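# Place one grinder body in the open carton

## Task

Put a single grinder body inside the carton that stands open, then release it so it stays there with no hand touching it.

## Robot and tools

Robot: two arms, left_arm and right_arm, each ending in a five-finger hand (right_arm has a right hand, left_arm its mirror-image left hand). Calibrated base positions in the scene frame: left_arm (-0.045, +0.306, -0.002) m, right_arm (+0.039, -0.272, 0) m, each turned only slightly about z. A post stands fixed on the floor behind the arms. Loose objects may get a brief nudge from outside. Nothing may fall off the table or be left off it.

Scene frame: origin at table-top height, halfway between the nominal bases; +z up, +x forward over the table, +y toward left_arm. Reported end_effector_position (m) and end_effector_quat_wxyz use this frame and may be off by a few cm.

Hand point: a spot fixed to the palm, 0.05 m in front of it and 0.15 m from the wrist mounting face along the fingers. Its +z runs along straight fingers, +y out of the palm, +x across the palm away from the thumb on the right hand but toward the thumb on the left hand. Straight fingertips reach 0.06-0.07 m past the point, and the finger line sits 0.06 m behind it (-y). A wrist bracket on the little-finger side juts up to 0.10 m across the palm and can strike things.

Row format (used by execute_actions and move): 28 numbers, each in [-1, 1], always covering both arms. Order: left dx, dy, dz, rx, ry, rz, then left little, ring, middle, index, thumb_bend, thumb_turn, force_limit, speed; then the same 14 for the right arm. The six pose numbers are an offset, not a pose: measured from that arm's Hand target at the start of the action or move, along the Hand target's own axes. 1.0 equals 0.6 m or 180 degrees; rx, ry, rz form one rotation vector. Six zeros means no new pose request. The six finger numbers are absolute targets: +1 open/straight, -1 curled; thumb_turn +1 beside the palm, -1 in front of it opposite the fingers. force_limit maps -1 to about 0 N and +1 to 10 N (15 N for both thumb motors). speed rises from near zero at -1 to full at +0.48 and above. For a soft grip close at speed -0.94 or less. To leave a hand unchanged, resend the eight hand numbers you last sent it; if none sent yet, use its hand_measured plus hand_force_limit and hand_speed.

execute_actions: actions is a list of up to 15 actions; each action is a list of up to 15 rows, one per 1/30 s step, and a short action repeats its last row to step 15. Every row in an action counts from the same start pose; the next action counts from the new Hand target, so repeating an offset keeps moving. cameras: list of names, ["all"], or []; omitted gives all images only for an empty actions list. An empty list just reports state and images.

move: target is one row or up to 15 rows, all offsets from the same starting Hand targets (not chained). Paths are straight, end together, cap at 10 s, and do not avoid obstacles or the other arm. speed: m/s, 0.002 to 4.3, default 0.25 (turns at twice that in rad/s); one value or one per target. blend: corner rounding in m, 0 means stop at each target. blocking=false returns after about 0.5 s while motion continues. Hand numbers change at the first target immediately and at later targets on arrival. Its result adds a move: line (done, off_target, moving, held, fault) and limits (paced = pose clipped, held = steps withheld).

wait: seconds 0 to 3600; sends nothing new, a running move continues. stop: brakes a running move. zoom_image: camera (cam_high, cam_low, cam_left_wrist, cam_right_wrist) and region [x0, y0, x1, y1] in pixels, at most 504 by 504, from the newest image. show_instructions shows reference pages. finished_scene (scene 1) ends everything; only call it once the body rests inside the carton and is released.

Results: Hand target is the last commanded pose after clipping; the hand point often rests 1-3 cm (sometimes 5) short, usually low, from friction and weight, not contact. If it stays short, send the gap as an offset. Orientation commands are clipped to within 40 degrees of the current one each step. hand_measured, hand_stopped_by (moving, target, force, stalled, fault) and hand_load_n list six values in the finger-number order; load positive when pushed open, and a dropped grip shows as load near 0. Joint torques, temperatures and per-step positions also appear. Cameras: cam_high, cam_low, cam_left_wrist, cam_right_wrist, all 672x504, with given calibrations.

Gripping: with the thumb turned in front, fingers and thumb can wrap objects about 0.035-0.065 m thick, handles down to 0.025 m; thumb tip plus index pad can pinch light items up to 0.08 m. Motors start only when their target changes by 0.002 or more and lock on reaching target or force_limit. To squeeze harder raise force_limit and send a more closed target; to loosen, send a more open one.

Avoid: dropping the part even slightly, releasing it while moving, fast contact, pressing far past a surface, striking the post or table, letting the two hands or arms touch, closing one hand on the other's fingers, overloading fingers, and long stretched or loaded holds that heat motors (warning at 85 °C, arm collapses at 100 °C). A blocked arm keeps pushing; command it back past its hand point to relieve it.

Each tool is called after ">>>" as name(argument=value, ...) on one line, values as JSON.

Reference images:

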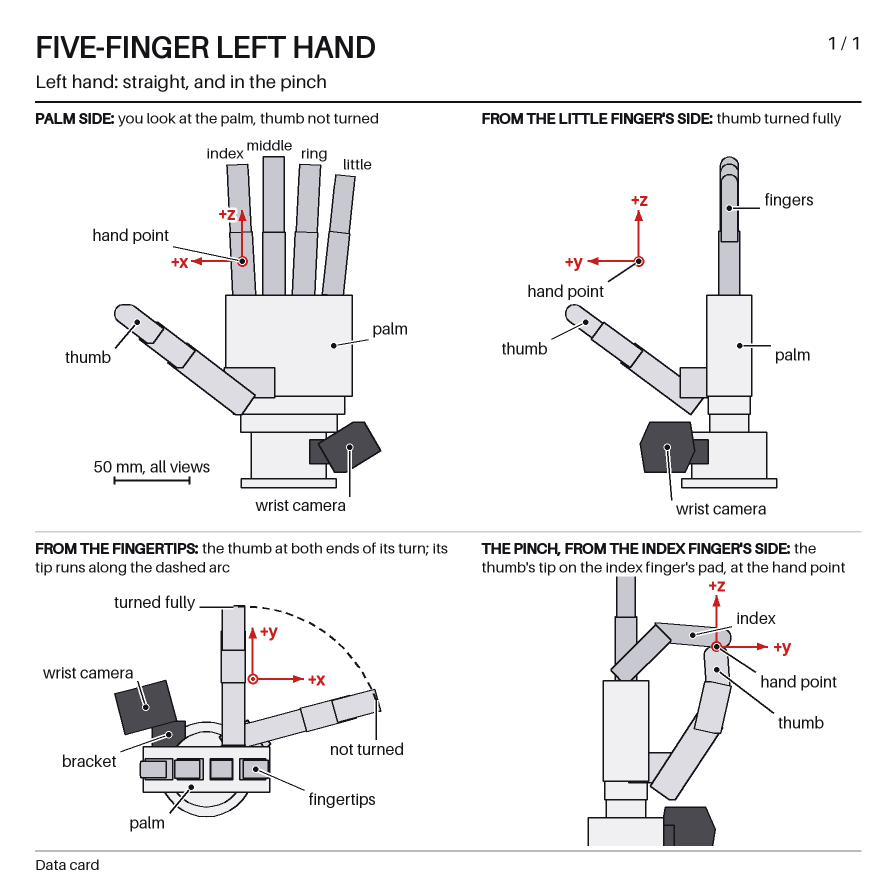

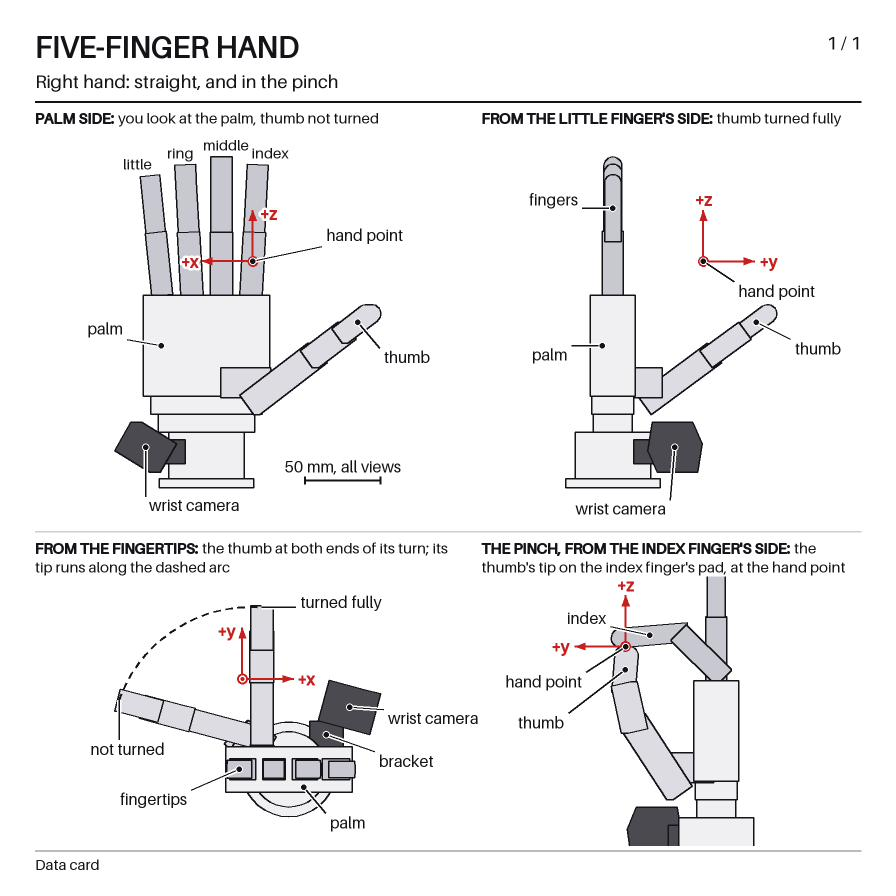

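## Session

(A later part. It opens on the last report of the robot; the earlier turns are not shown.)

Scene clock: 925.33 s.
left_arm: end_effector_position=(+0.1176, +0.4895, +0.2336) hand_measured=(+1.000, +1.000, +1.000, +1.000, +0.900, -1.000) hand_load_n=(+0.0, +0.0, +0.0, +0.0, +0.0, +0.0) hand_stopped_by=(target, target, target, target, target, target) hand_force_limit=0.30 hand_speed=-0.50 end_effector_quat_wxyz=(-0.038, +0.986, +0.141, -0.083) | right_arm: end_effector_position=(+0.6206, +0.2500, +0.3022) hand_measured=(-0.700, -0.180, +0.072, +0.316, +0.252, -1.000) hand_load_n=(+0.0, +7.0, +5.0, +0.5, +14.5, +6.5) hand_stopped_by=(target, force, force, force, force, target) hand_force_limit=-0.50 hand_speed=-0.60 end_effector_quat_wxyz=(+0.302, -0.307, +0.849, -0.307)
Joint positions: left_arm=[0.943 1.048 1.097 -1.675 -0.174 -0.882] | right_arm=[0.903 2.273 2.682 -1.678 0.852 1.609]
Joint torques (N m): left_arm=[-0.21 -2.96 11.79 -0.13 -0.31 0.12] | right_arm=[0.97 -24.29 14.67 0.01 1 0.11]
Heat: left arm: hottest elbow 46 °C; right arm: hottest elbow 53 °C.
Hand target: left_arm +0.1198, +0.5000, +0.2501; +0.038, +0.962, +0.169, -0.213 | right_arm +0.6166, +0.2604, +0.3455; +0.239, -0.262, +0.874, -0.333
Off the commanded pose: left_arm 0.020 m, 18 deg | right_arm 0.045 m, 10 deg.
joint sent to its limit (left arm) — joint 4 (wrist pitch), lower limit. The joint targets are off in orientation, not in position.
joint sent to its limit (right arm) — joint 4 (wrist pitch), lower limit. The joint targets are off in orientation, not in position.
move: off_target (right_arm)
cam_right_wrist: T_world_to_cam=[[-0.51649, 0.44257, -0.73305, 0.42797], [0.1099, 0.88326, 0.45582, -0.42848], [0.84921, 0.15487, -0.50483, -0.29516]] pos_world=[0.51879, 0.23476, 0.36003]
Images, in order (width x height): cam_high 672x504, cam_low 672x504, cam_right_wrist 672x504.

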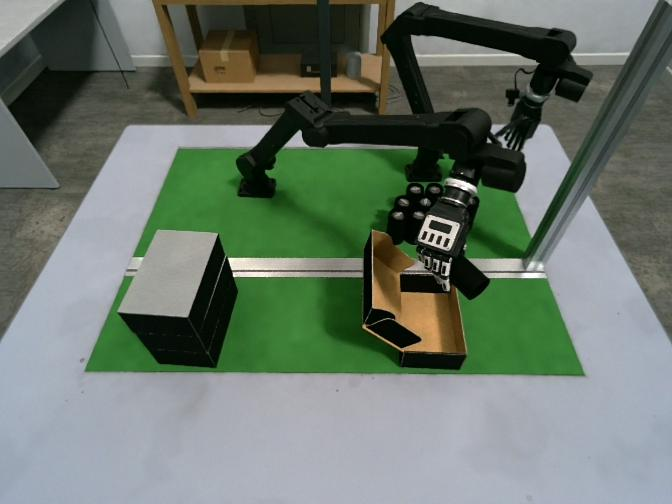

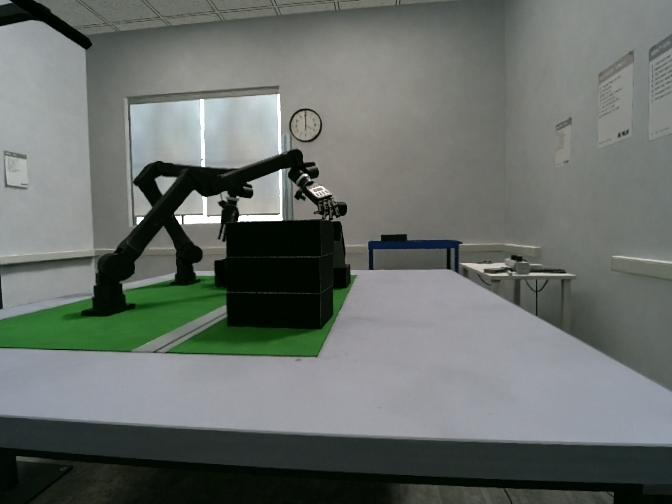

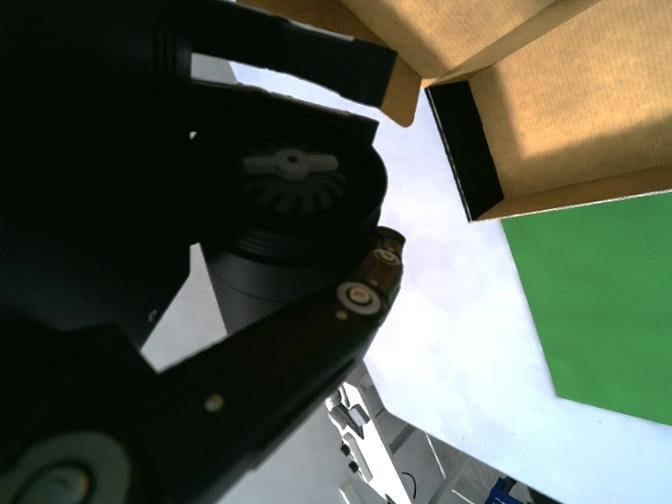

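>>> zoom_image(camera="cam_low", region=[260, 130, 400, 300])

Scaled by 2.965 from the camera's image (finer frame: 960x720).

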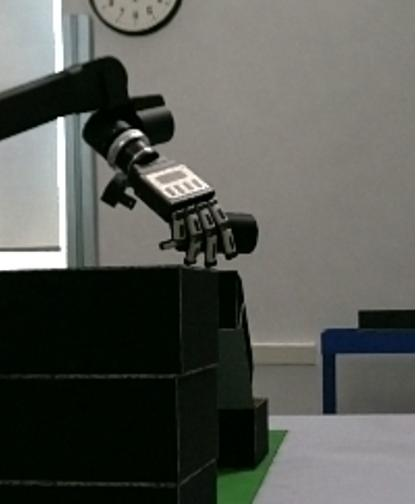

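>>> move(target=[0,0,0,0,0,0,1,1,1,1,0.9,-1,0.3,-0.5,0.088,0.1748,0.1647,0,0,0,-0.7,-0.5,-0.5,-0.4,-0.3,-1,-0.5,-0.6], speed=0.15, cameras=["cam_high","cam_right_wrist","cam_low"])

>>> zoom_image(camera="cam_high", region=[340, 200, 540, 400])

>>> zoom_image(camera="cam_low", region=[260, 130, 400, 300])

Scene clock: 940.97 s.
left_arm: end_effector_position=(+0.1176, +0.4895, +0.2336) hand_measured=(+1.000, +1.000, +1.000, +1.000, +0.900, -1.000) hand_load_n=(+0.0, +0.0, +0.0, +0.5, +0.0, +0.0) hand_stopped_by=(target, target, target, target, target, target) hand_force_limit=0.30 hand_speed=-0.50 end_effector_quat_wxyz=(-0.038, +0.986, +0.141, -0.083) | right_arm: end_effector_position=(+0.6104, +0.2415, +0.1727) hand_measured=(-0.700, -0.180, +0.072, +0.316, +0.252, -1.000) hand_load_n=(+0.0, +7.0, +4.5, +0.5, +15.0, +6.5) hand_stopped_by=(target, force, force, force, force, target) hand_force_limit=-0.50 hand_speed=-0.60 end_effector_quat_wxyz=(+0.229, -0.271, +0.873, -0.334)
Joint positions: left_arm=[0.943 1.048 1.097 -1.675 -0.174 -0.882] | right_arm=[0.909 2.319 2.453 -1.678 0.834 1.833]
Joint torques (N m): left_arm=[-0.26 -3.02 11.79 -0.14 -0.31 0.13] | right_arm=[1.03 -25.82 9.7 -0.5 0.94 0.09]
Heat: left arm: hottest elbow 46 °C; right arm: hottest elbow 52 °C.
Hand target: left_arm +0.1198, +0.5000, +0.2501; +0.038, +0.962, +0.169, -0.213 | right_arm +0.6042, +0.2499, +0.1928; +0.238, -0.262, +0.874, -0.333
Off the commanded pose: left_arm 0.020 m, 18 deg | right_arm 0.023 m, 2 deg.
joint sent to its limit (left arm) — joint 4 (wrist pitch), lower limit. The joint targets are off in orientation, not in position.
joint sent to its limit (right arm) — joint 4 (wrist pitch), lower limit. The joint targets still meet the commanded pose.
move: off_target (right_arm)
cam_right_wrist: T_world_to_cam=[[-0.52582, 0.47469, -0.70582, 0.32475], [0.27387, 0.88009, 0.38787, -0.44828], [0.8053, 0.01065, -0.59277, -0.27369]] pos_world=[0.51393, 0.24329, 0.24085]
Images, in order (width x height): cam_high 672x504, cam_low 672x504, cam_right_wrist 672x504.

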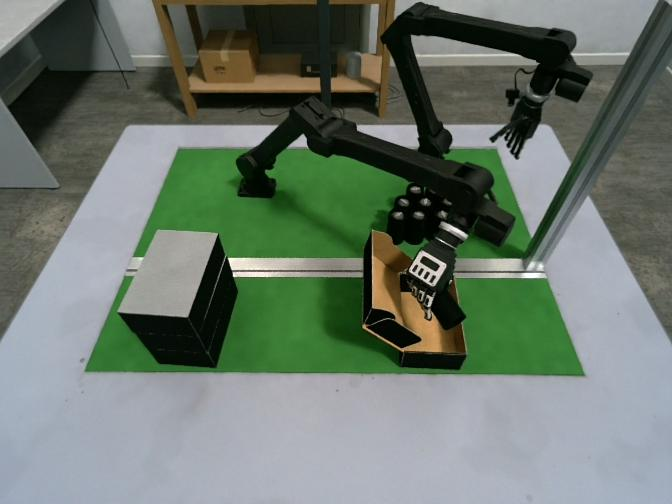

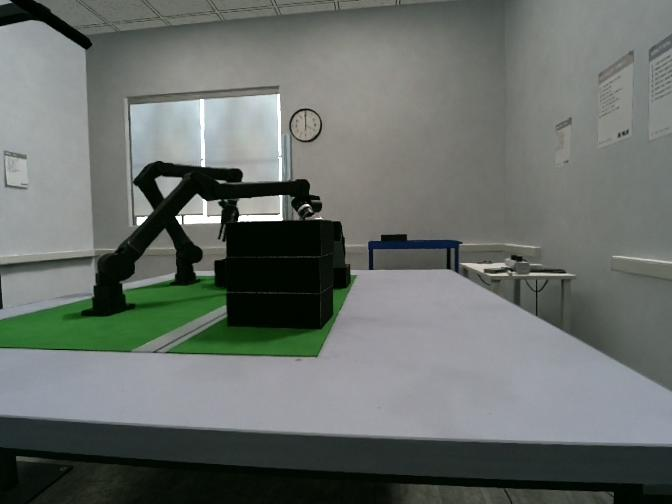

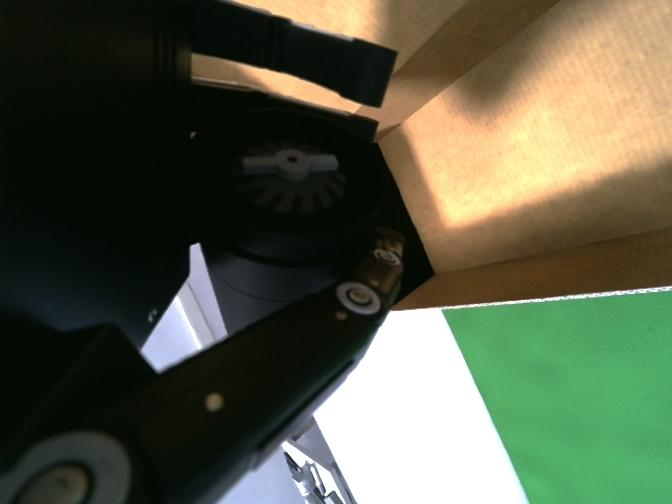

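Scaled by 2.520 from the camera's image (finer frame: 960x720).

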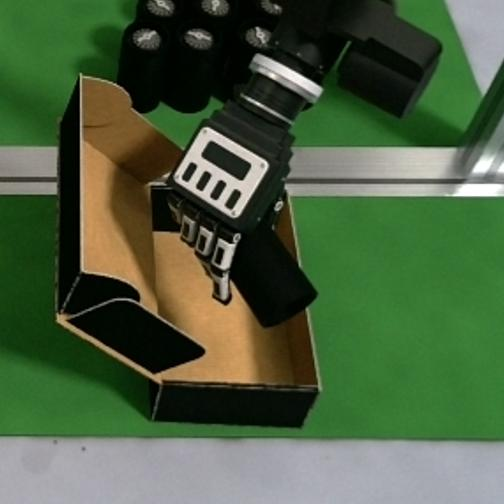

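Scaled by 2.965 from the camera's image (finer frame: 960x720).

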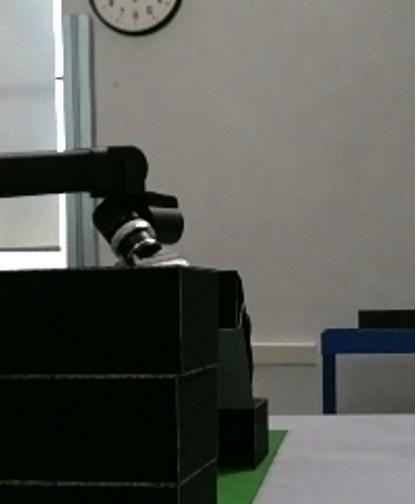

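>>> move(target=[0,0,0,0,0,0,1,1,1,1,0.9,-1,0.3,-0.5,0.0585,0.1337,0.1195,0,0,0,-0.7,-0.5,-0.5,-0.4,-0.3,-1,-0.5,-0.6], speed=0.1, cameras=["cam_high","cam_right_wrist"])

>>> zoom_image(camera="cam_high", region=[340, 220, 500, 380])

Scene clock: 948.97 s.
left_arm: end_effector_position=(+0.1176, +0.4895, +0.2336) hand_measured=(+1.000, +1.000, +1.000, +1.000, +0.900, -1.000) hand_load_n=(+0.0, +0.0, +0.0, +0.0, +0.0, +0.0) hand_stopped_by=(target, target, target, target, target, target) hand_force_limit=0.30 hand_speed=-0.50 end_effector_quat_wxyz=(-0.038, +0.986, +0.141, -0.083) | right_arm: end_effector_position=(+0.5962, +0.2355, +0.0550) hand_measured=(-0.700, -0.180, +0.072, +0.316, +0.252, -1.000) hand_load_n=(+0.0, +7.0, +4.5, +1.0, +15.0, +6.5) hand_stopped_by=(target, force, force, force, force, target) hand_force_limit=-0.50 hand_speed=-0.60 end_effector_quat_wxyz=(+0.213, -0.273, +0.873, -0.344)
Joint positions: left_arm=[0.943 1.048 1.097 -1.675 -0.174 -0.882] | right_arm=[0.92 2.319 2.148 -1.432 0.833 1.866]
Joint torques (N m): left_arm=[-0.21 -2.96 11.79 -0.16 -0.31 0.13] | right_arm=[0.73 -26.05 8.94 0.23 0.96 0.07]
Heat: left arm: hottest elbow 46 °C; right arm: hottest elbow 51 °C.
Hand target: left_arm +0.1198, +0.5000, +0.2501; +0.038, +0.962, +0.169, -0.213 | right_arm +0.5963, +0.2469, +0.0799; +0.238, -0.262, +0.874, -0.333
Off the commanded pose: left_arm 0.020 m, 18 deg | right_arm 0.027 m, 3 deg.
joint sent to its limit (left arm) — joint 4 (wrist pitch), lower limit. The joint targets are off in orientation, not in position.
move: off_target (right_arm)
cam_right_wrist: T_world_to_cam=[[-0.53664, 0.46188, -0.70618, 0.24657], [0.2925, 0.88682, 0.35775, -0.40452], [0.79149, -0.01457, -0.61101, -0.31676]] pos_world=[0.50135, 0.24024, 0.1253]

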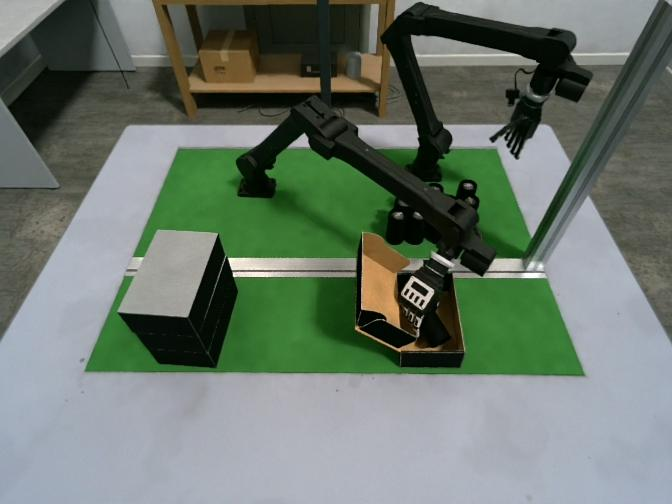

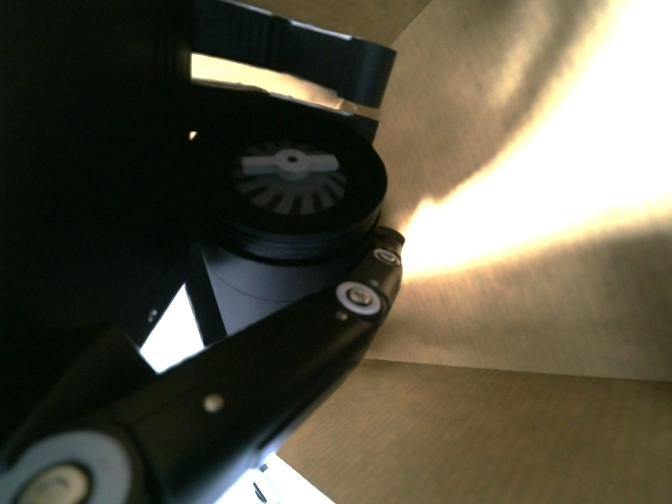

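Scaled by 3.150 from the camera's image (finer frame: 960x720).

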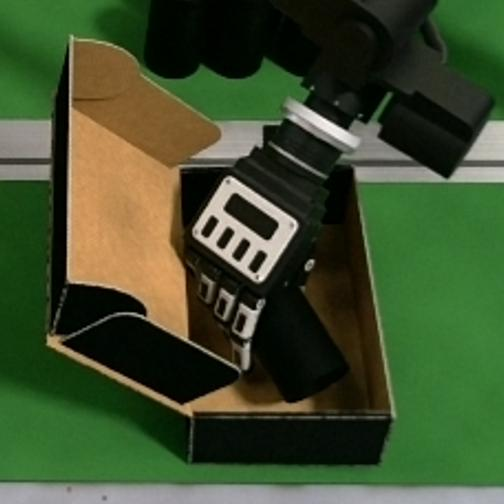

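>>> move(target=[0,0,0,0,0,0,1,1,1,1,0.9,-1,0.3,-0.5,-0.0235,0.0065,-0.0133,0,0,0,-0.7,-0.5,-0.5,-0.4,-0.3,-1,-0.5,-0.6], speed=0.1, cameras=["cam_high","cam_right_wrist"])

>>> zoom_image(camera="cam_high", region=[340, 220, 500, 380])

Scene clock: 954.77 s.
left_arm: end_effector_position=(+0.1176, +0.4895, +0.2336) hand_measured=(+1.000, +1.000, +1.000, +1.000, +0.900, -1.000) hand_load_n=(+0.0, +0.0, +0.0, +0.0, -0.5, +0.0) hand_stopped_by=(target, target, target, target, target, target) hand_force_limit=0.30 hand_speed=-0.50 end_effector_quat_wxyz=(-0.038, +0.986, +0.141, -0.083) | right_arm: end_effector_position=(+0.5936, +0.2413, +0.0537) hand_measured=(-0.700, -0.180, +0.072, +0.316, +0.252, -1.000) hand_load_n=(+0.0, +7.0, +5.0, +1.0, +15.0, +6.5) hand_stopped_by=(target, force, force, force, force, target) hand_force_limit=-0.50 hand_speed=-0.60 end_effector_quat_wxyz=(+0.209, -0.276, +0.872, -0.347)
Joint positions: left_arm=[0.943 1.048 1.097 -1.675 -0.174 -0.882] | right_arm=[0.928 2.341 2.187 -1.468 0.833 1.876]
Joint torques (N m): left_arm=[-0.26 -2.96 11.81 -0.14 -0.31 0.13] | right_arm=[0.67 -24.47 14.31 -0.92 0.96 0.07]
Motor temperatures (°C): left_arm=[30 32 46 28 31 28] | right_arm=[30 39 49 33 31 30]
Heat: left arm: hottest elbow 46 °C; right arm: hottest elbow 49 °C.
Hand target: left_arm +0.1198, +0.5000, +0.2501; +0.038, +0.962, +0.169, -0.213 | right_arm +0.6009, +0.2619, +0.0858; +0.238, -0.262, +0.874, -0.333
Off the commanded pose: left_arm 0.020 m, 18 deg | right_arm 0.039 m, 4 deg.
joint sent to its limit (left arm) — joint 4 (wrist pitch), lower limit. The joint targets are off in orientation, not in position.
move: off_target (right_arm)
cam_right_wrist: T_world_to_cam=[[-0.54251, 0.45439, -0.70655, 0.24695], [0.29392, 0.89059, 0.34707, -0.40972], [0.78695, -0.01938, -0.61671, -0.31128]] pos_world=[0.49936, 0.24665, 0.12471]

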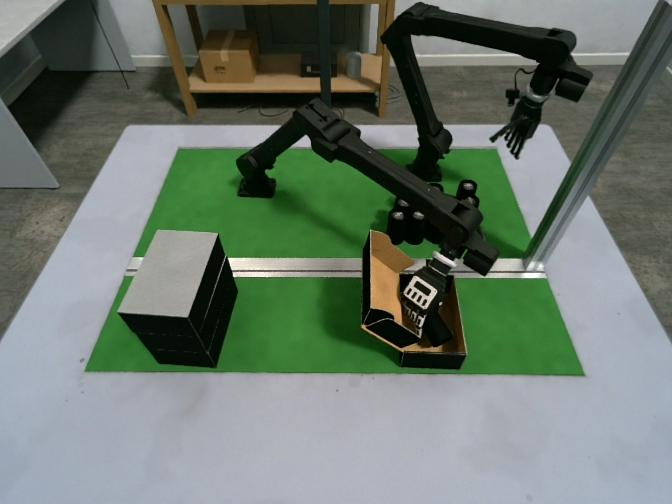

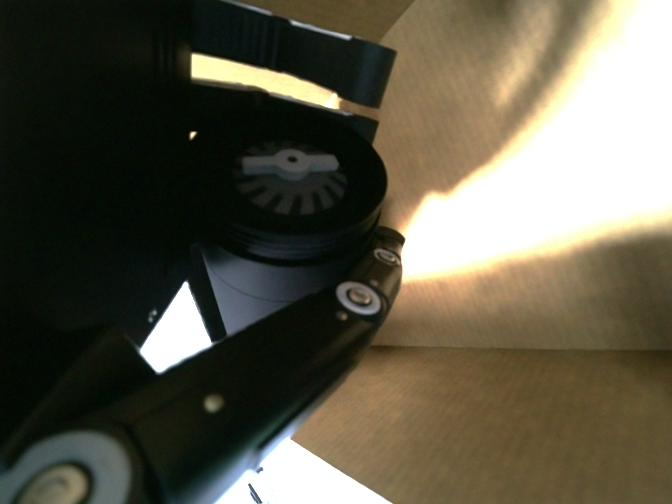

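Scaled by 3.150 from the camera's image (finer frame: 960x720).

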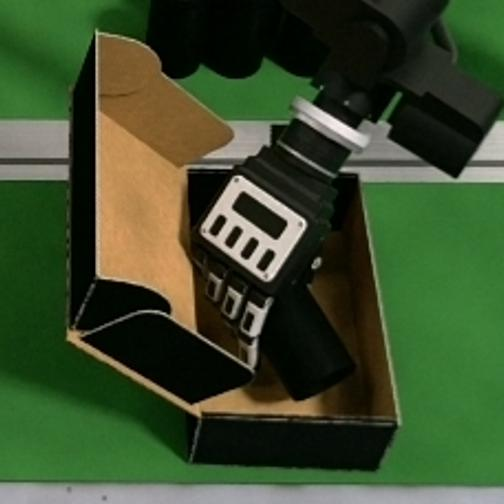

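>>> zoom_image(camera="cam_high", region=[385, 260, 465, 360])

Scaled by 5.040 from the camera's image (finer frame: 960x720).

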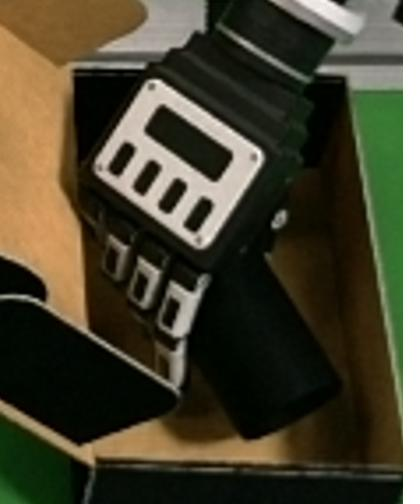

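>>> move(target=[0,0,0,0,0,0,1,1,1,1,0.9,-1,0.3,-0.5,0.0044,0.013,0.0122,0,0,0,-0.7,-0.5,-0.5,-0.4,-0.3,-1,-0.5,-0.6], speed=0.05, cameras=["cam_high","cam_right_wrist"])

>>> zoom_image(camera="cam_high", region=[350, 220, 480, 380])

Scene clock: 964.93 s.
left_arm: end_effector_position=(+0.1176, +0.4895, +0.2336) hand_measured=(+1.000, +1.000, +1.000, +1.000, +0.900, -1.000) hand_load_n=(+0.0, +0.0, +0.0, +0.0, +0.0, +0.0) hand_stopped_by=(target, target, target, target, target, target) hand_force_limit=0.30 hand_speed=-0.50 end_effector_quat_wxyz=(-0.038, +0.986, +0.141, -0.083) | right_arm: end_effector_position=(+0.5933, +0.2408, +0.0478) hand_measured=(-0.700, -0.180, +0.072, +0.316, +0.252, -1.000) hand_load_n=(+0.0, +7.0, +4.5, +1.0, +15.0, +6.5) hand_stopped_by=(target, force, force, force, force, target) hand_force_limit=-0.50 hand_speed=-0.60 end_effector_quat_wxyz=(+0.206, -0.277, +0.871, -0.349)
Joint positions: left_arm=[0.943 1.048 1.097 -1.675 -0.174 -0.882] | right_arm=[0.928 2.35 2.188 -1.469 0.833 1.877]
Joint torques (N m): left_arm=[-0.21 -2.96 11.79 -0.14 -0.32 0.12] | right_arm=[0.79 -24.47 12.88 0.05 0.95 0.09]
Heat: left arm: hottest elbow 46 °C; right arm: hottest elbow 49 °C.
Hand target: left_arm +0.1198, +0.5000, +0.2501; +0.038, +0.962, +0.169, -0.213 | right_arm +0.6009, +0.2619, +0.0748; +0.238, -0.262, +0.874, -0.333
Off the commanded pose: left_arm 0.020 m, 18 deg | right_arm 0.035 m, 5 deg.
joint sent to its limit (left arm) — joint 4 (wrist pitch), lower limit. The joint targets are off in orientation, not in position.
move: off_target (right_arm)
cam_right_wrist: T_world_to_cam=[[-0.54552, 0.45055, -0.70669, 0.24548], [0.29613, 0.89244, 0.34038, -0.40855], [0.78404, -0.02358, -0.62027, -0.31167]] pos_world=[0.49927, 0.24665, 0.11922]

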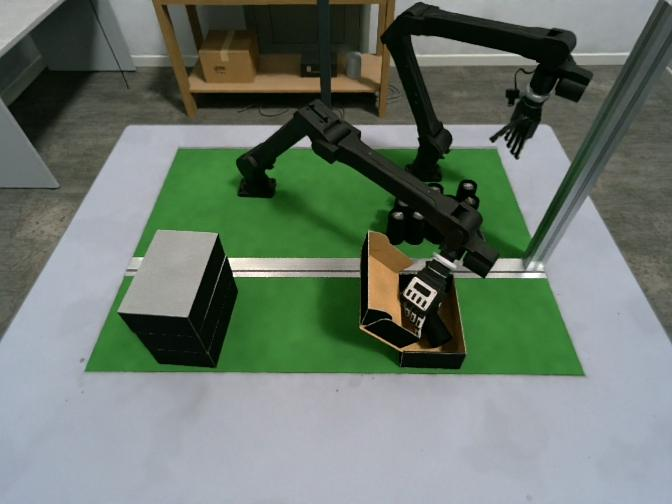

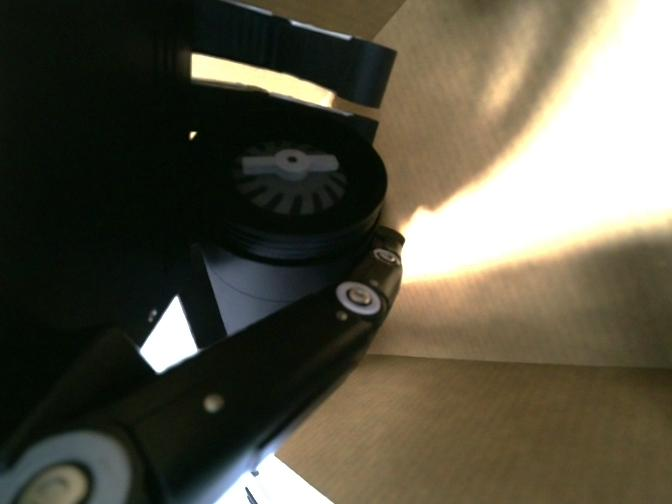

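Scaled by 3.150 from the camera's image (finer frame: 960x720).

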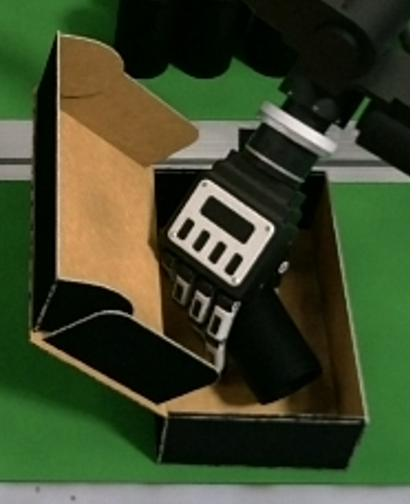

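>>> move(target=[0,0,0,0,0,0,1,1,1,1,0.9,-1,0.3,-0.5,-0.0079,-0.011,-0.0156,-0.0049,-0.0155,0.0183,-0.7,-0.5,-0.5,-0.5,-0.3,-1,0.3,-0.9], speed=0.05, cameras=["cam_right_wrist"])

Scene clock: 1009.73 s.
left_arm: end_effector_position=(+0.1176, +0.4895, +0.2336) hand_measured=(+1.000, +1.000, +1.000, +1.000, +0.900, -1.000) hand_load_n=(+0.0, +0.0, +0.0, +0.0, +0.0, +0.0) hand_stopped_by=(target, target, target, target, target, target) hand_force_limit=0.30 hand_speed=-0.50 end_effector_quat_wxyz=(-0.038, +0.986, +0.141, -0.083) | right_arm: end_effector_position=(+0.6005, +0.2495, +0.0429) hand_measured=(-0.700, -0.180, +0.072, +0.226, +0.252, -1.000) hand_load_n=(+0.0, +6.5, +2.0, +6.5, +17.0, +3.5) hand_stopped_by=(target, force, force, force, force, target) hand_force_limit=0.30 hand_speed=-0.90 end_effector_quat_wxyz=(+0.232, -0.262, +0.876, -0.333)
Joint positions: left_arm=[0.943 1.048 1.097 -1.675 -0.174 -0.882] | right_arm=[0.928 2.338 2.145 -1.373 0.835 1.883]
Joint torques (N m): left_arm=[-0.21 -3.02 11.79 -0.14 -0.32 0.13] | right_arm=[0.85 -28.34 9.03 0.4 0.93 0.07]
Heat: left arm: hottest elbow 47 °C; right arm: hottest elbow 47 °C.
Hand target: left_arm +0.1198, +0.5000, +0.2501; +0.038, +0.962, +0.169, -0.213 | right_arm +0.6011, +0.2647, +0.0870; +0.267, -0.246, +0.878, -0.313
Off the commanded pose: left_arm 0.020 m, 18 deg | right_arm 0.047 m, 5 deg.
joint sent to its limit (left arm) — joint 4 (wrist pitch), lower limit. The joint targets are off in orientation, not in position.
move: off_target (right_arm)
cam_right_wrist: T_world_to_cam=[[-0.51223, 0.4896, -0.70563, 0.21224], [0.28262, 0.87193, 0.39982, -0.40607], [0.81102, 0.00537, -0.585, -0.34529]] pos_world=[0.50352, 0.252, 0.11013]

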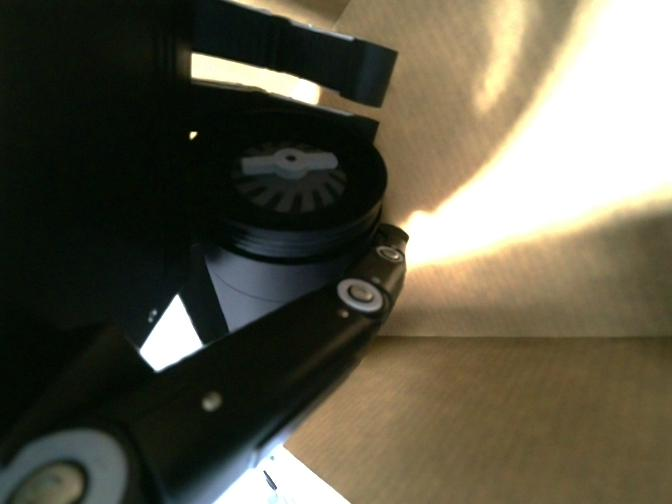

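>>> execute_actions(actions=[], cameras=["cam_high"])

>>> zoom_image(camera="cam_high", region=[350, 220, 480, 380])

Scene clock: 1011.70 s.
left_arm: end_effector_position=(+0.1176, +0.4895, +0.2336) hand_measured=(+1.000, +1.000, +1.000, +1.000, +0.900, -1.000) hand_load_n=(+0.0, +0.0, +0.0, +0.0, +0.0, +0.0) hand_stopped_by=(target, target, target, target, target, target) hand_force_limit=0.30 hand_speed=-0.50 end_effector_quat_wxyz=(-0.038, +0.986, +0.141, -0.083) | right_arm: end_effector_position=(+0.6005, +0.2495, +0.0429) hand_measured=(-0.700, -0.180, +0.072, +0.226, +0.252, -1.000) hand_load_n=(+0.0, +6.5, +2.0, +6.0, +17.0, +3.5) hand_stopped_by=(target, force, force, force, force, target) hand_force_limit=0.30 hand_speed=-0.90 end_effector_quat_wxyz=(+0.232, -0.262, +0.876, -0.333)
Joint positions: left_arm=[0.943 1.048 1.097 -1.675 -0.174 -0.882] | right_arm=[0.928 2.338 2.145 -1.373 0.835 1.883]
Joint velocities: within noise
Joint torques (N m): left_arm=[-0.21 -3.02 11.81 -0.14 -0.31 0.12] | right_arm=[0.85 -28.34 9.1 0.4 0.93 0.08]
Motor temperatures (°C): left_arm=[30 32 47 28 31 28] | right_arm=[30 38 47 32 31 30]
Heat: left arm: hottest elbow 47 °C; right arm: hottest elbow 47 °C.
Hand target: left_arm +0.1198, +0.5000, +0.2501; +0.038, +0.962, +0.169, -0.213 | right_arm +0.6011, +0.2647, +0.0870; +0.267, -0.246, +0.878, -0.313
Off the commanded pose: left_arm 0.020 m, 18 deg | right_arm 0.047 m, 5 deg.
Images, in order (width x height): cam_high 672x504.

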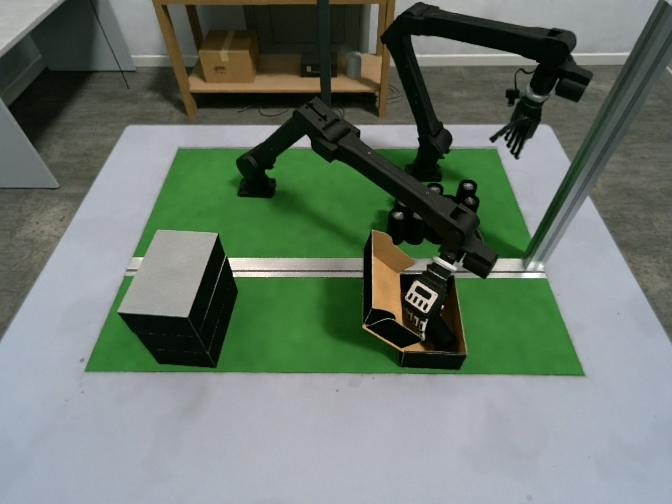

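Scaled by 3.150 from the camera's image (finer frame: 960x720).

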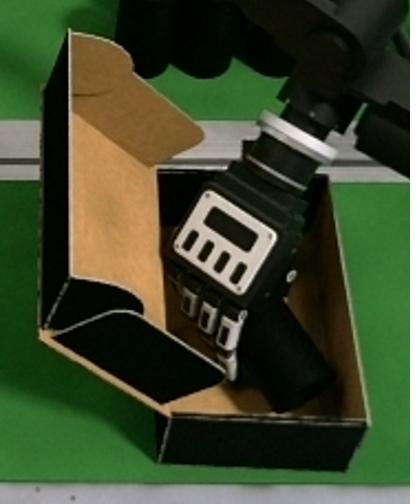

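>>> move(target=[0,0,0,0,0,0,1,1,1,1,0.9,-1,0.3,-0.5,-0.0018,-0.0237,-0.0202,0,0,0,-0.7,-0.5,-0.5,-0.5,-0.3,-1,0.3,-0.9], speed=0.08, cameras=[])

Scene clock: 1019.03 s.
left_arm: end_effector_position=(+0.1176, +0.4895, +0.2336) hand_measured=(+1.000, +1.000, +1.000, +1.000, +0.900, -1.000) hand_load_n=(+0.0, +0.0, +0.0, +0.0, +0.0, +0.0) hand_stopped_by=(target, target, target, target, target, target) hand_force_limit=0.30 hand_speed=-0.50 end_effector_quat_wxyz=(-0.038, +0.986, +0.141, -0.083) | right_arm: end_effector_position=(+0.6014, +0.2507, +0.0643) hand_measured=(-0.700, -0.180, +0.072, +0.226, +0.252, -1.000) hand_load_n=(+0.0, +6.5, +2.0, +6.5, +17.0, +3.5) hand_stopped_by=(target, force, force, force, force, target) hand_force_limit=0.30 hand_speed=-0.90 end_effector_quat_wxyz=(+0.242, -0.257, +0.877, -0.326)
Joint positions: left_arm=[0.943 1.048 1.097 -1.675 -0.174 -0.882] | right_arm=[0.928 2.309 2.145 -1.376 0.835 1.883]
Joint torques (N m): left_arm=[-0.26 -2.96 11.79 -0.14 -0.31 0.12] | right_arm=[0.91 -27.75 9.44 -0.59 0.95 0.06]
Heat: left arm: hottest elbow 47 °C; right arm: hottest elbow 47 °C.
Hand target: left_arm +0.1198, +0.5000, +0.2501; +0.038, +0.962, +0.169, -0.213 | right_arm +0.5981, +0.2607, +0.1049; +0.267, -0.246, +0.878, -0.313
Off the commanded pose: left_arm 0.020 m, 18 deg | right_arm 0.042 m, 3 deg.
joint sent to its limit (left arm) — joint 4 (wrist pitch), lower limit. The joint targets are off in orientation, not in position.
move: off_target (right_arm)

>>> execute_actions(actions=[[[0,0,0,0,0,0,1,1,1,1,0.9,-1,0.3,-0.5,0,0,0,0,0,0,-0.7,0.1,-0.5,-0.5,-0.3,-1,0.3,-0.85]],[[0,0,0,0,0,0,1,1,1,1,0.9,-1,0.3,-0.5,0,0,0,0,0,0,-0.7,0.1,-0.5,-0.5,-0.3,-1,0.3,-0.85]]], cameras=["cam_right_wrist"])

Scene clock: 1022.23 s.
left_arm: end_effector_position=(+0.1176, +0.4895, +0.2336) hand_measured=(+1.000, +1.000, +1.000, +1.000, +0.900, -1.000) hand_load_n=(+0.0, +0.0, +0.0, +0.0, +0.0, +0.0) hand_stopped_by=(target, target, target, target, target, target) hand_force_limit=0.30 hand_speed=-0.50 end_effector_quat_wxyz=(-0.038, +0.986, +0.141, -0.083) | right_arm: end_effector_position=(+0.6014, +0.2507, +0.0643) hand_measured=(-0.700, +0.100, +0.072, +0.226, +0.252, -1.000) hand_load_n=(+0.0, +0.0, +3.0, +4.0, +14.5, +3.5) hand_stopped_by=(target, target, force, force, force, target) hand_force_limit=0.30 hand_speed=-0.85 end_effector_quat_wxyz=(+0.242, -0.257, +0.877, -0.326)
Joint positions: left_arm=[0.943 1.048 1.097 -1.675 -0.174 -0.882] | right_arm=[0.928 2.309 2.145 -1.376 0.835 1.883]
Joint torques (N m): left_arm=[-0.26 -3.02 11.79 -0.13 -0.31 0.12] | right_arm=[0.79 -27.63 9.47 -0.62 0.95 0.05]
Heat: left arm: hottest elbow 47 °C; right arm: hottest elbow 47 °C.
Hand target: left_arm +0.1198, +0.5000, +0.2501; +0.038, +0.962, +0.169, -0.213 | right_arm +0.5981, +0.2607, +0.1049; +0.267, -0.246, +0.878, -0.313
Off the commanded pose: left_arm 0.020 m, 18 deg | right_arm 0.042 m, 3 deg.
joint sent to its limit (left arm) — joint 4 (wrist pitch), lower limit. The joint targets are off in orientation, not in position.
Step readings (end_effector_position of left_arm | right_arm):
0: (+0.1176, +0.4895, +0.2336) | (+0.6014, +0.2507, +0.0643)
1: (+0.1176, +0.4895, +0.2336) | (+0.6014, +0.2507, +0.0643)
2: (+0.1176, +0.4895, +0.2336) | (+0.6014, +0.2507, +0.0643)
4: (+0.1176, +0.4895, +0.2336) | (+0.6014, +0.2507, +0.0643)
8: (+0.1176, +0.4895, +0.2336) | (+0.6014, +0.2507, +0.0643)
15: (+0.1176, +0.4895, +0.2336) | (+0.6014, +0.2507, +0.0643)
16: (+0.1176, +0.4895, +0.2336) | (+0.6014, +0.2507, +0.0643)
17: (+0.1176, +0.4895, +0.2336) | (+0.6014, +0.2507, +0.0643)
19: (+0.1176, +0.4895, +0.2336) | (+0.6014, +0.2507, +0.0643)
23: (+0.1176, +0.4895, +0.2336) | (+0.6014, +0.2507, +0.0643)
30: (+0.1176, +0.4895, +0.2336) | (+0.6014, +0.2507, +0.0643)
cam_right_wrist: T_world_to_cam=[[-0.50087, 0.50424, -0.70347, 0.21659], [0.27599, 0.86339, 0.42236, -0.41132], [0.82034, 0.01739, -0.57161, -0.3429]] pos_world=[0.5033, 0.25188, 0.13009]

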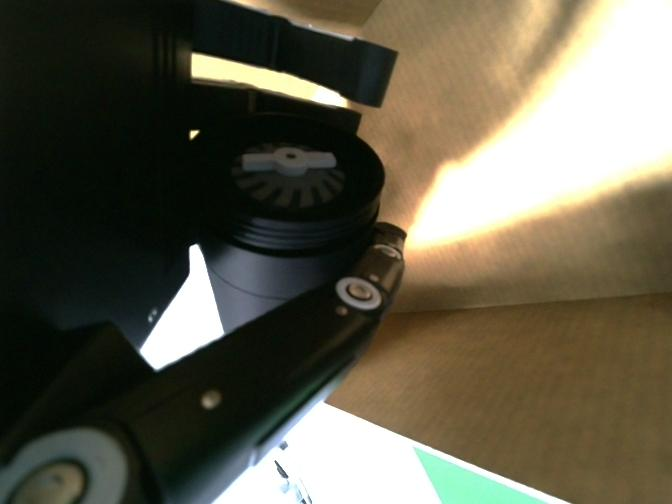

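>>> execute_actions(actions=[[[0,0,0,0,0,0,1,1,1,1,0.9,-1,0.3,-0.5,0,0,0,0,0,0,-0.7,1,-0.5,-0.5,-0.3,-1,0.3,-0.7]],[[0,0,0,0,0,0,1,1,1,1,0.9,-1,0.3,-0.5,0,0,0,0,0,0,-0.7,1,-0.5,-0.5,-0.3,-1,0.3,-0.7]],[[0,0,0,0,0,0,1,1,1,1,0.9,-1,0.3,-0.5,0,0,0,0,0,0,-0.7,1,0.2,-0.5,-0.3,-1,0.3,-0.9]],[[0,0,0,0,0,0,1,1,1,1,0.9,-1,0.3,-0.5,0,0,0,0,0,0,-0.7,1,0.2,-0.5,-0.3,-1,0.3,-0.9]]], cameras=["cam_right_wrist","cam_high"])

Scene clock: 1027.17 s.
left_arm: end_effector_position=(+0.1176, +0.4895, +0.2336) hand_measured=(+1.000, +1.000, +1.000, +1.000, +0.900, -1.000) hand_load_n=(+0.0, +0.0, +0.0, +0.0, +0.0, +0.0) hand_stopped_by=(target, target, target, target, target, target) hand_force_limit=0.30 hand_speed=-0.50 end_effector_quat_wxyz=(-0.038, +0.986, +0.141, -0.083) | right_arm: end_effector_position=(+0.6004, +0.2523, +0.0642) hand_measured=(-0.700, +0.996, +0.200, +0.226, +0.252, -1.000) hand_load_n=(+0.0, -9.5, +0.0, +11.5, +13.0, +4.0) hand_stopped_by=(target, target, target, force, force, target) hand_force_limit=0.30 hand_speed=-0.90 end_effector_quat_wxyz=(+0.243, -0.255, +0.878, -0.323)
Joint positions: left_arm=[0.943 1.048 1.097 -1.675 -0.174 -0.882] | right_arm=[0.93 2.309 2.145 -1.376 0.832 1.89]
Joint torques (N m): left_arm=[-0.15 -2.96 11.81 -0.16 -0.32 0.13] | right_arm=[0.73 -27.58 9.54 -0.61 1.07 -0.01]
Heat: left arm: hottest elbow 47 °C; right arm: hottest elbow 47 °C.
Hand target: left_arm +0.1198, +0.5000, +0.2501; +0.038, +0.962, +0.169, -0.213 | right_arm +0.5980, +0.2608, +0.1049; +0.267, -0.246, +0.878, -0.313
Off the commanded pose: left_arm 0.020 m, 18 deg | right_arm 0.042 m, 3 deg.
joint sent to its limit (left arm) — joint 4 (wrist pitch), lower limit. The joint targets are off in orientation, not in position.
Step readings (end_effector_position of left_arm | right_arm):
0: (+0.1176, +0.4895, +0.2336) | (+0.6014, +0.2507, +0.0643)
1: (+0.1176, +0.4895, +0.2336) | (+0.6014, +0.2507, +0.0643)
2: (+0.1176, +0.4895, +0.2336) | (+0.6014, +0.2507, +0.0643)
4: (+0.1176, +0.4895, +0.2336) | (+0.6014, +0.2507, +0.0643)
8: (+0.1176, +0.4895, +0.2336) | (+0.6014, +0.2507, +0.0643)
15: (+0.1176, +0.4895, +0.2336) | (+0.6014, +0.2507, +0.0643)
16: (+0.1176, +0.4895, +0.2336) | (+0.6014, +0.2507, +0.0643)
17: (+0.1176, +0.4895, +0.2336) | (+0.6014, +0.2507, +0.0643)
19: (+0.1176, +0.4895, +0.2336) | (+0.6014, +0.2507, +0.0643)
23: (+0.1176, +0.4895, +0.2336) | (+0.6014, +0.2507, +0.0643)
30: (+0.1176, +0.4895, +0.2336) | (+0.6005, +0.2517, +0.0640)
31: (+0.1176, +0.4895, +0.2336) | (+0.6005, +0.2517, +0.0640)
32: (+0.1176, +0.4895, +0.2336) | (+0.6005, +0.2517, +0.0640)
34: (+0.1176, +0.4895, +0.2336) | (+0.6006, +0.2518, +0.0640)
38: (+0.1176, +0.4895, +0.2336) | (+0.6005, +0.2520, +0.0641)
45: (+0.1176, +0.4895, +0.2336) | (+0.6004, +0.2523, +0.0642)
46: (+0.1176, +0.4895, +0.2336) | (+0.6004, +0.2523, +0.0642)
47: (+0.1176, +0.4895, +0.2336) | (+0.6004, +0.2523, +0.0642)
49: (+0.1176, +0.4895, +0.2336) | (+0.6004, +0.2523, +0.0642)
53: (+0.1176, +0.4895, +0.2336) | (+0.6004, +0.2523, +0.0642)
60: (+0.1176, +0.4895, +0.2336) | (+0.6004, +0.2523, +0.0642)
cam_right_wrist: T_world_to_cam=[[-0.49911, 0.50971, -0.70078, 0.21257], [0.27792, 0.86014, 0.42769, -0.41298], [0.82076, 0.0187, -0.57096, -0.34276]] pos_world=[0.5022, 0.25328, 0.12989]
Images, in order (width x height): cam_high 672x504, cam_right_wrist 672x504.

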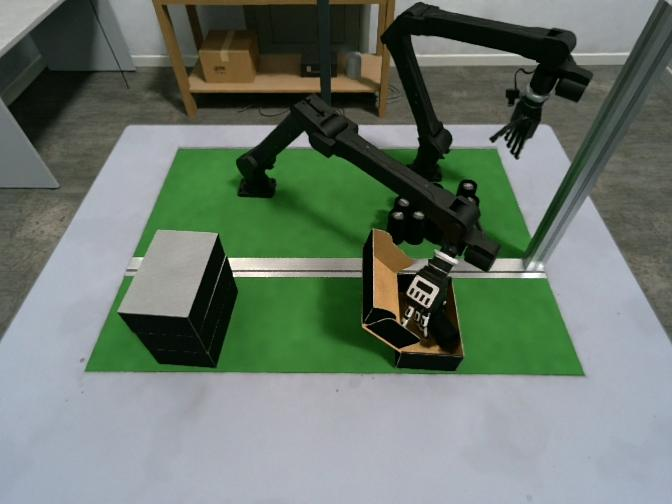

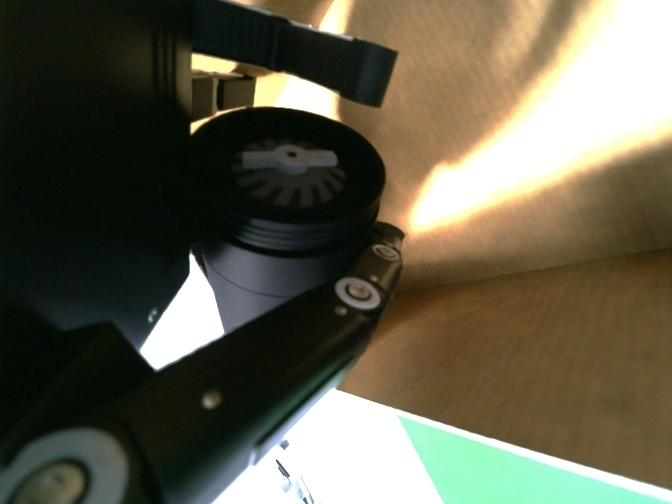

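>>> zoom_image(camera="cam_high", region=[350, 220, 480, 380])

Scaled by 3.150 from the camera's image (finer frame: 960x720).

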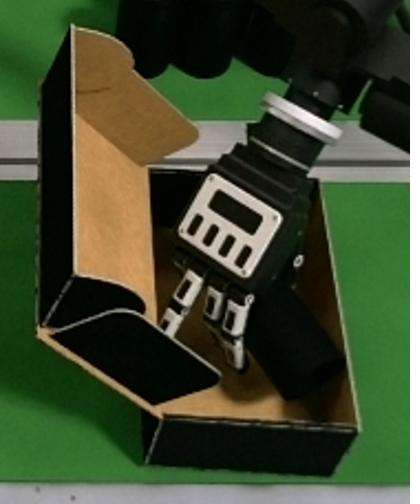

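>>> execute_actions(actions=[[[0,0,0,0,0,0,1,1,1,1,0.9,-1,0.3,-0.5,0,0,0,0,0,0,-0.7,0.87,0.2,-0.5,-0.3,-1,0.3,-0.7]],[[0,0,0,0,0,0,1,1,1,1,0.9,-1,0.3,-0.5,0,0,0,0,0,0,-0.7,0.87,0.87,-0.5,-0.3,-1,0.3,-0.7]],[[0,0,0,0,0,0,1,1,1,1,0.9,-1,0.3,-0.5,0,0,0,0,0,0,-0.7,0.87,0.87,-0.5,-0.3,-1,0.3,-0.7]]], cameras=["cam_right_wrist","cam_high"])

>>> zoom_image(camera="cam_high", region=[350, 220, 480, 380])

Scene clock: 1037.90 s.
left_arm: end_effector_position=(+0.1176, +0.4895, +0.2336) hand_measured=(+1.000, +1.000, +1.000, +1.000, +0.900, -1.000) hand_load_n=(+0.0, +0.0, +0.0, +0.0, +0.0, +0.0) hand_stopped_by=(target, target, target, target, target, target) hand_force_limit=0.30 hand_speed=-0.50 end_effector_quat_wxyz=(-0.038, +0.986, +0.141, -0.083) | right_arm: end_effector_position=(+0.6004, +0.2523, +0.0642) hand_measured=(-0.700, +0.870, +0.870, +0.226, +0.252, -1.000) hand_load_n=(+0.0, -2.5, +0.0, +8.0, +13.5, +1.5) hand_stopped_by=(target, target, target, force, force, target) hand_force_limit=0.30 hand_speed=-0.70 end_effector_quat_wxyz=(+0.242, -0.255, +0.879, -0.323)
Joint positions: left_arm=[0.943 1.048 1.097 -1.675 -0.174 -0.882] | right_arm=[0.93 2.309 2.145 -1.376 0.831 1.89]
Joint torques (N m): left_arm=[-0.15 -3.02 11.79 -0.14 -0.31 0.13] | right_arm=[0.73 -27.63 9.52 -0.59 1.09 -0.02]
Heat: left arm: hottest elbow 47 °C; right arm: hottest elbow 47 °C.
Hand target: left_arm +0.1198, +0.5000, +0.2501; +0.038, +0.962, +0.169, -0.213 | right_arm +0.5980, +0.2608, +0.1049; +0.267, -0.246, +0.878, -0.313
Off the commanded pose: left_arm 0.020 m, 18 deg | right_arm 0.042 m, 3 deg.
joint sent to its limit (left arm) — joint 4 (wrist pitch), lower limit. The joint targets are off in orientation, not in position.
Step readings (end_effector_position of left_arm | right_arm):
0: (+0.1176, +0.4895, +0.2336) | (+0.6004, +0.2523, +0.0642)
1: (+0.1176, +0.4895, +0.2336) | (+0.6004, +0.2523, +0.0642)
2: (+0.1176, +0.4895, +0.2336) | (+0.6004, +0.2523, +0.0642)
4: (+0.1176, +0.4895, +0.2336) | (+0.6005, +0.2522, +0.0643)
8: (+0.1176, +0.4895, +0.2336) | (+0.6005, +0.2522, +0.0642)
15: (+0.1176, +0.4895, +0.2336) | (+0.6004, +0.2523, +0.0642)
16: (+0.1176, +0.4895, +0.2336) | (+0.6004, +0.2523, +0.0642)
17: (+0.1176, +0.4895, +0.2336) | (+0.6004, +0.2523, +0.0642)
19: (+0.1176, +0.4895, +0.2336) | (+0.6004, +0.2523, +0.0642)
23: (+0.1176, +0.4895, +0.2336) | (+0.6004, +0.2523, +0.0642)
30: (+0.1176, +0.4895, +0.2336) | (+0.6004, +0.2523, +0.0642)
31: (+0.1176, +0.4895, +0.2336) | (+0.6004, +0.2523, +0.0642)
32: (+0.1176, +0.4895, +0.2336) | (+0.6004, +0.2523, +0.0642)
34: (+0.1176, +0.4895, +0.2336) | (+0.6004, +0.2523, +0.0642)
38: (+0.1176, +0.4895, +0.2336) | (+0.6004, +0.2523, +0.0642)
45: (+0.1176, +0.4895, +0.2336) | (+0.6004, +0.2523, +0.0642)
cam_right_wrist: T_world_to_cam=[[-0.49926, 0.50985, -0.70057, 0.21259], [0.27802, 0.86006, 0.42779, -0.41302], [0.82064, 0.0188, -0.57114, -0.3427]] pos_world=[0.5022, 0.25328, 0.12989]
Images, in order (width x height): cam_high 672x504, cam_right_wrist 672x504.

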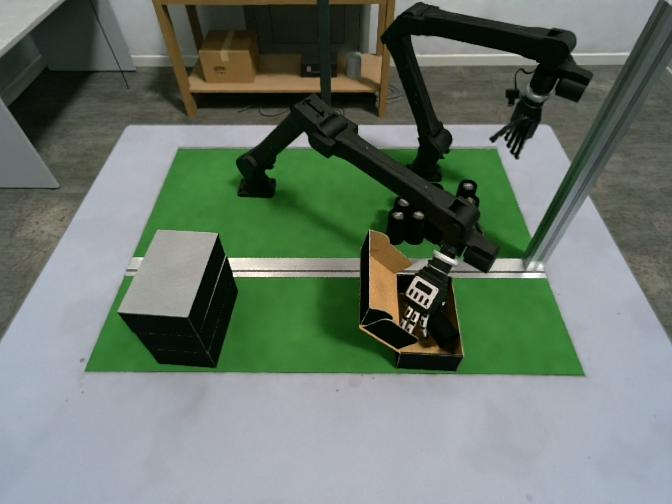

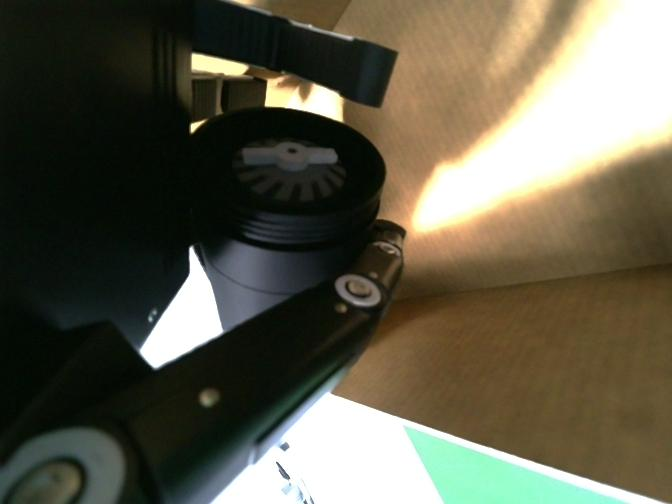

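Scaled by 3.150 from the camera's image (finer frame: 960x720).

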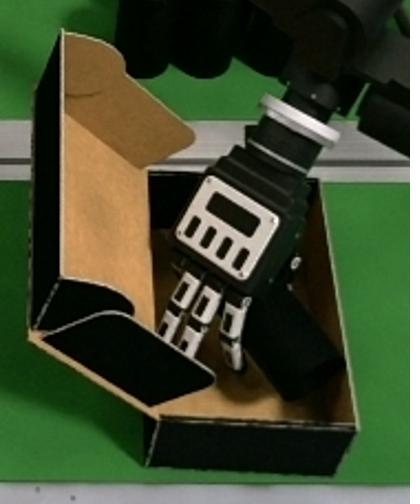

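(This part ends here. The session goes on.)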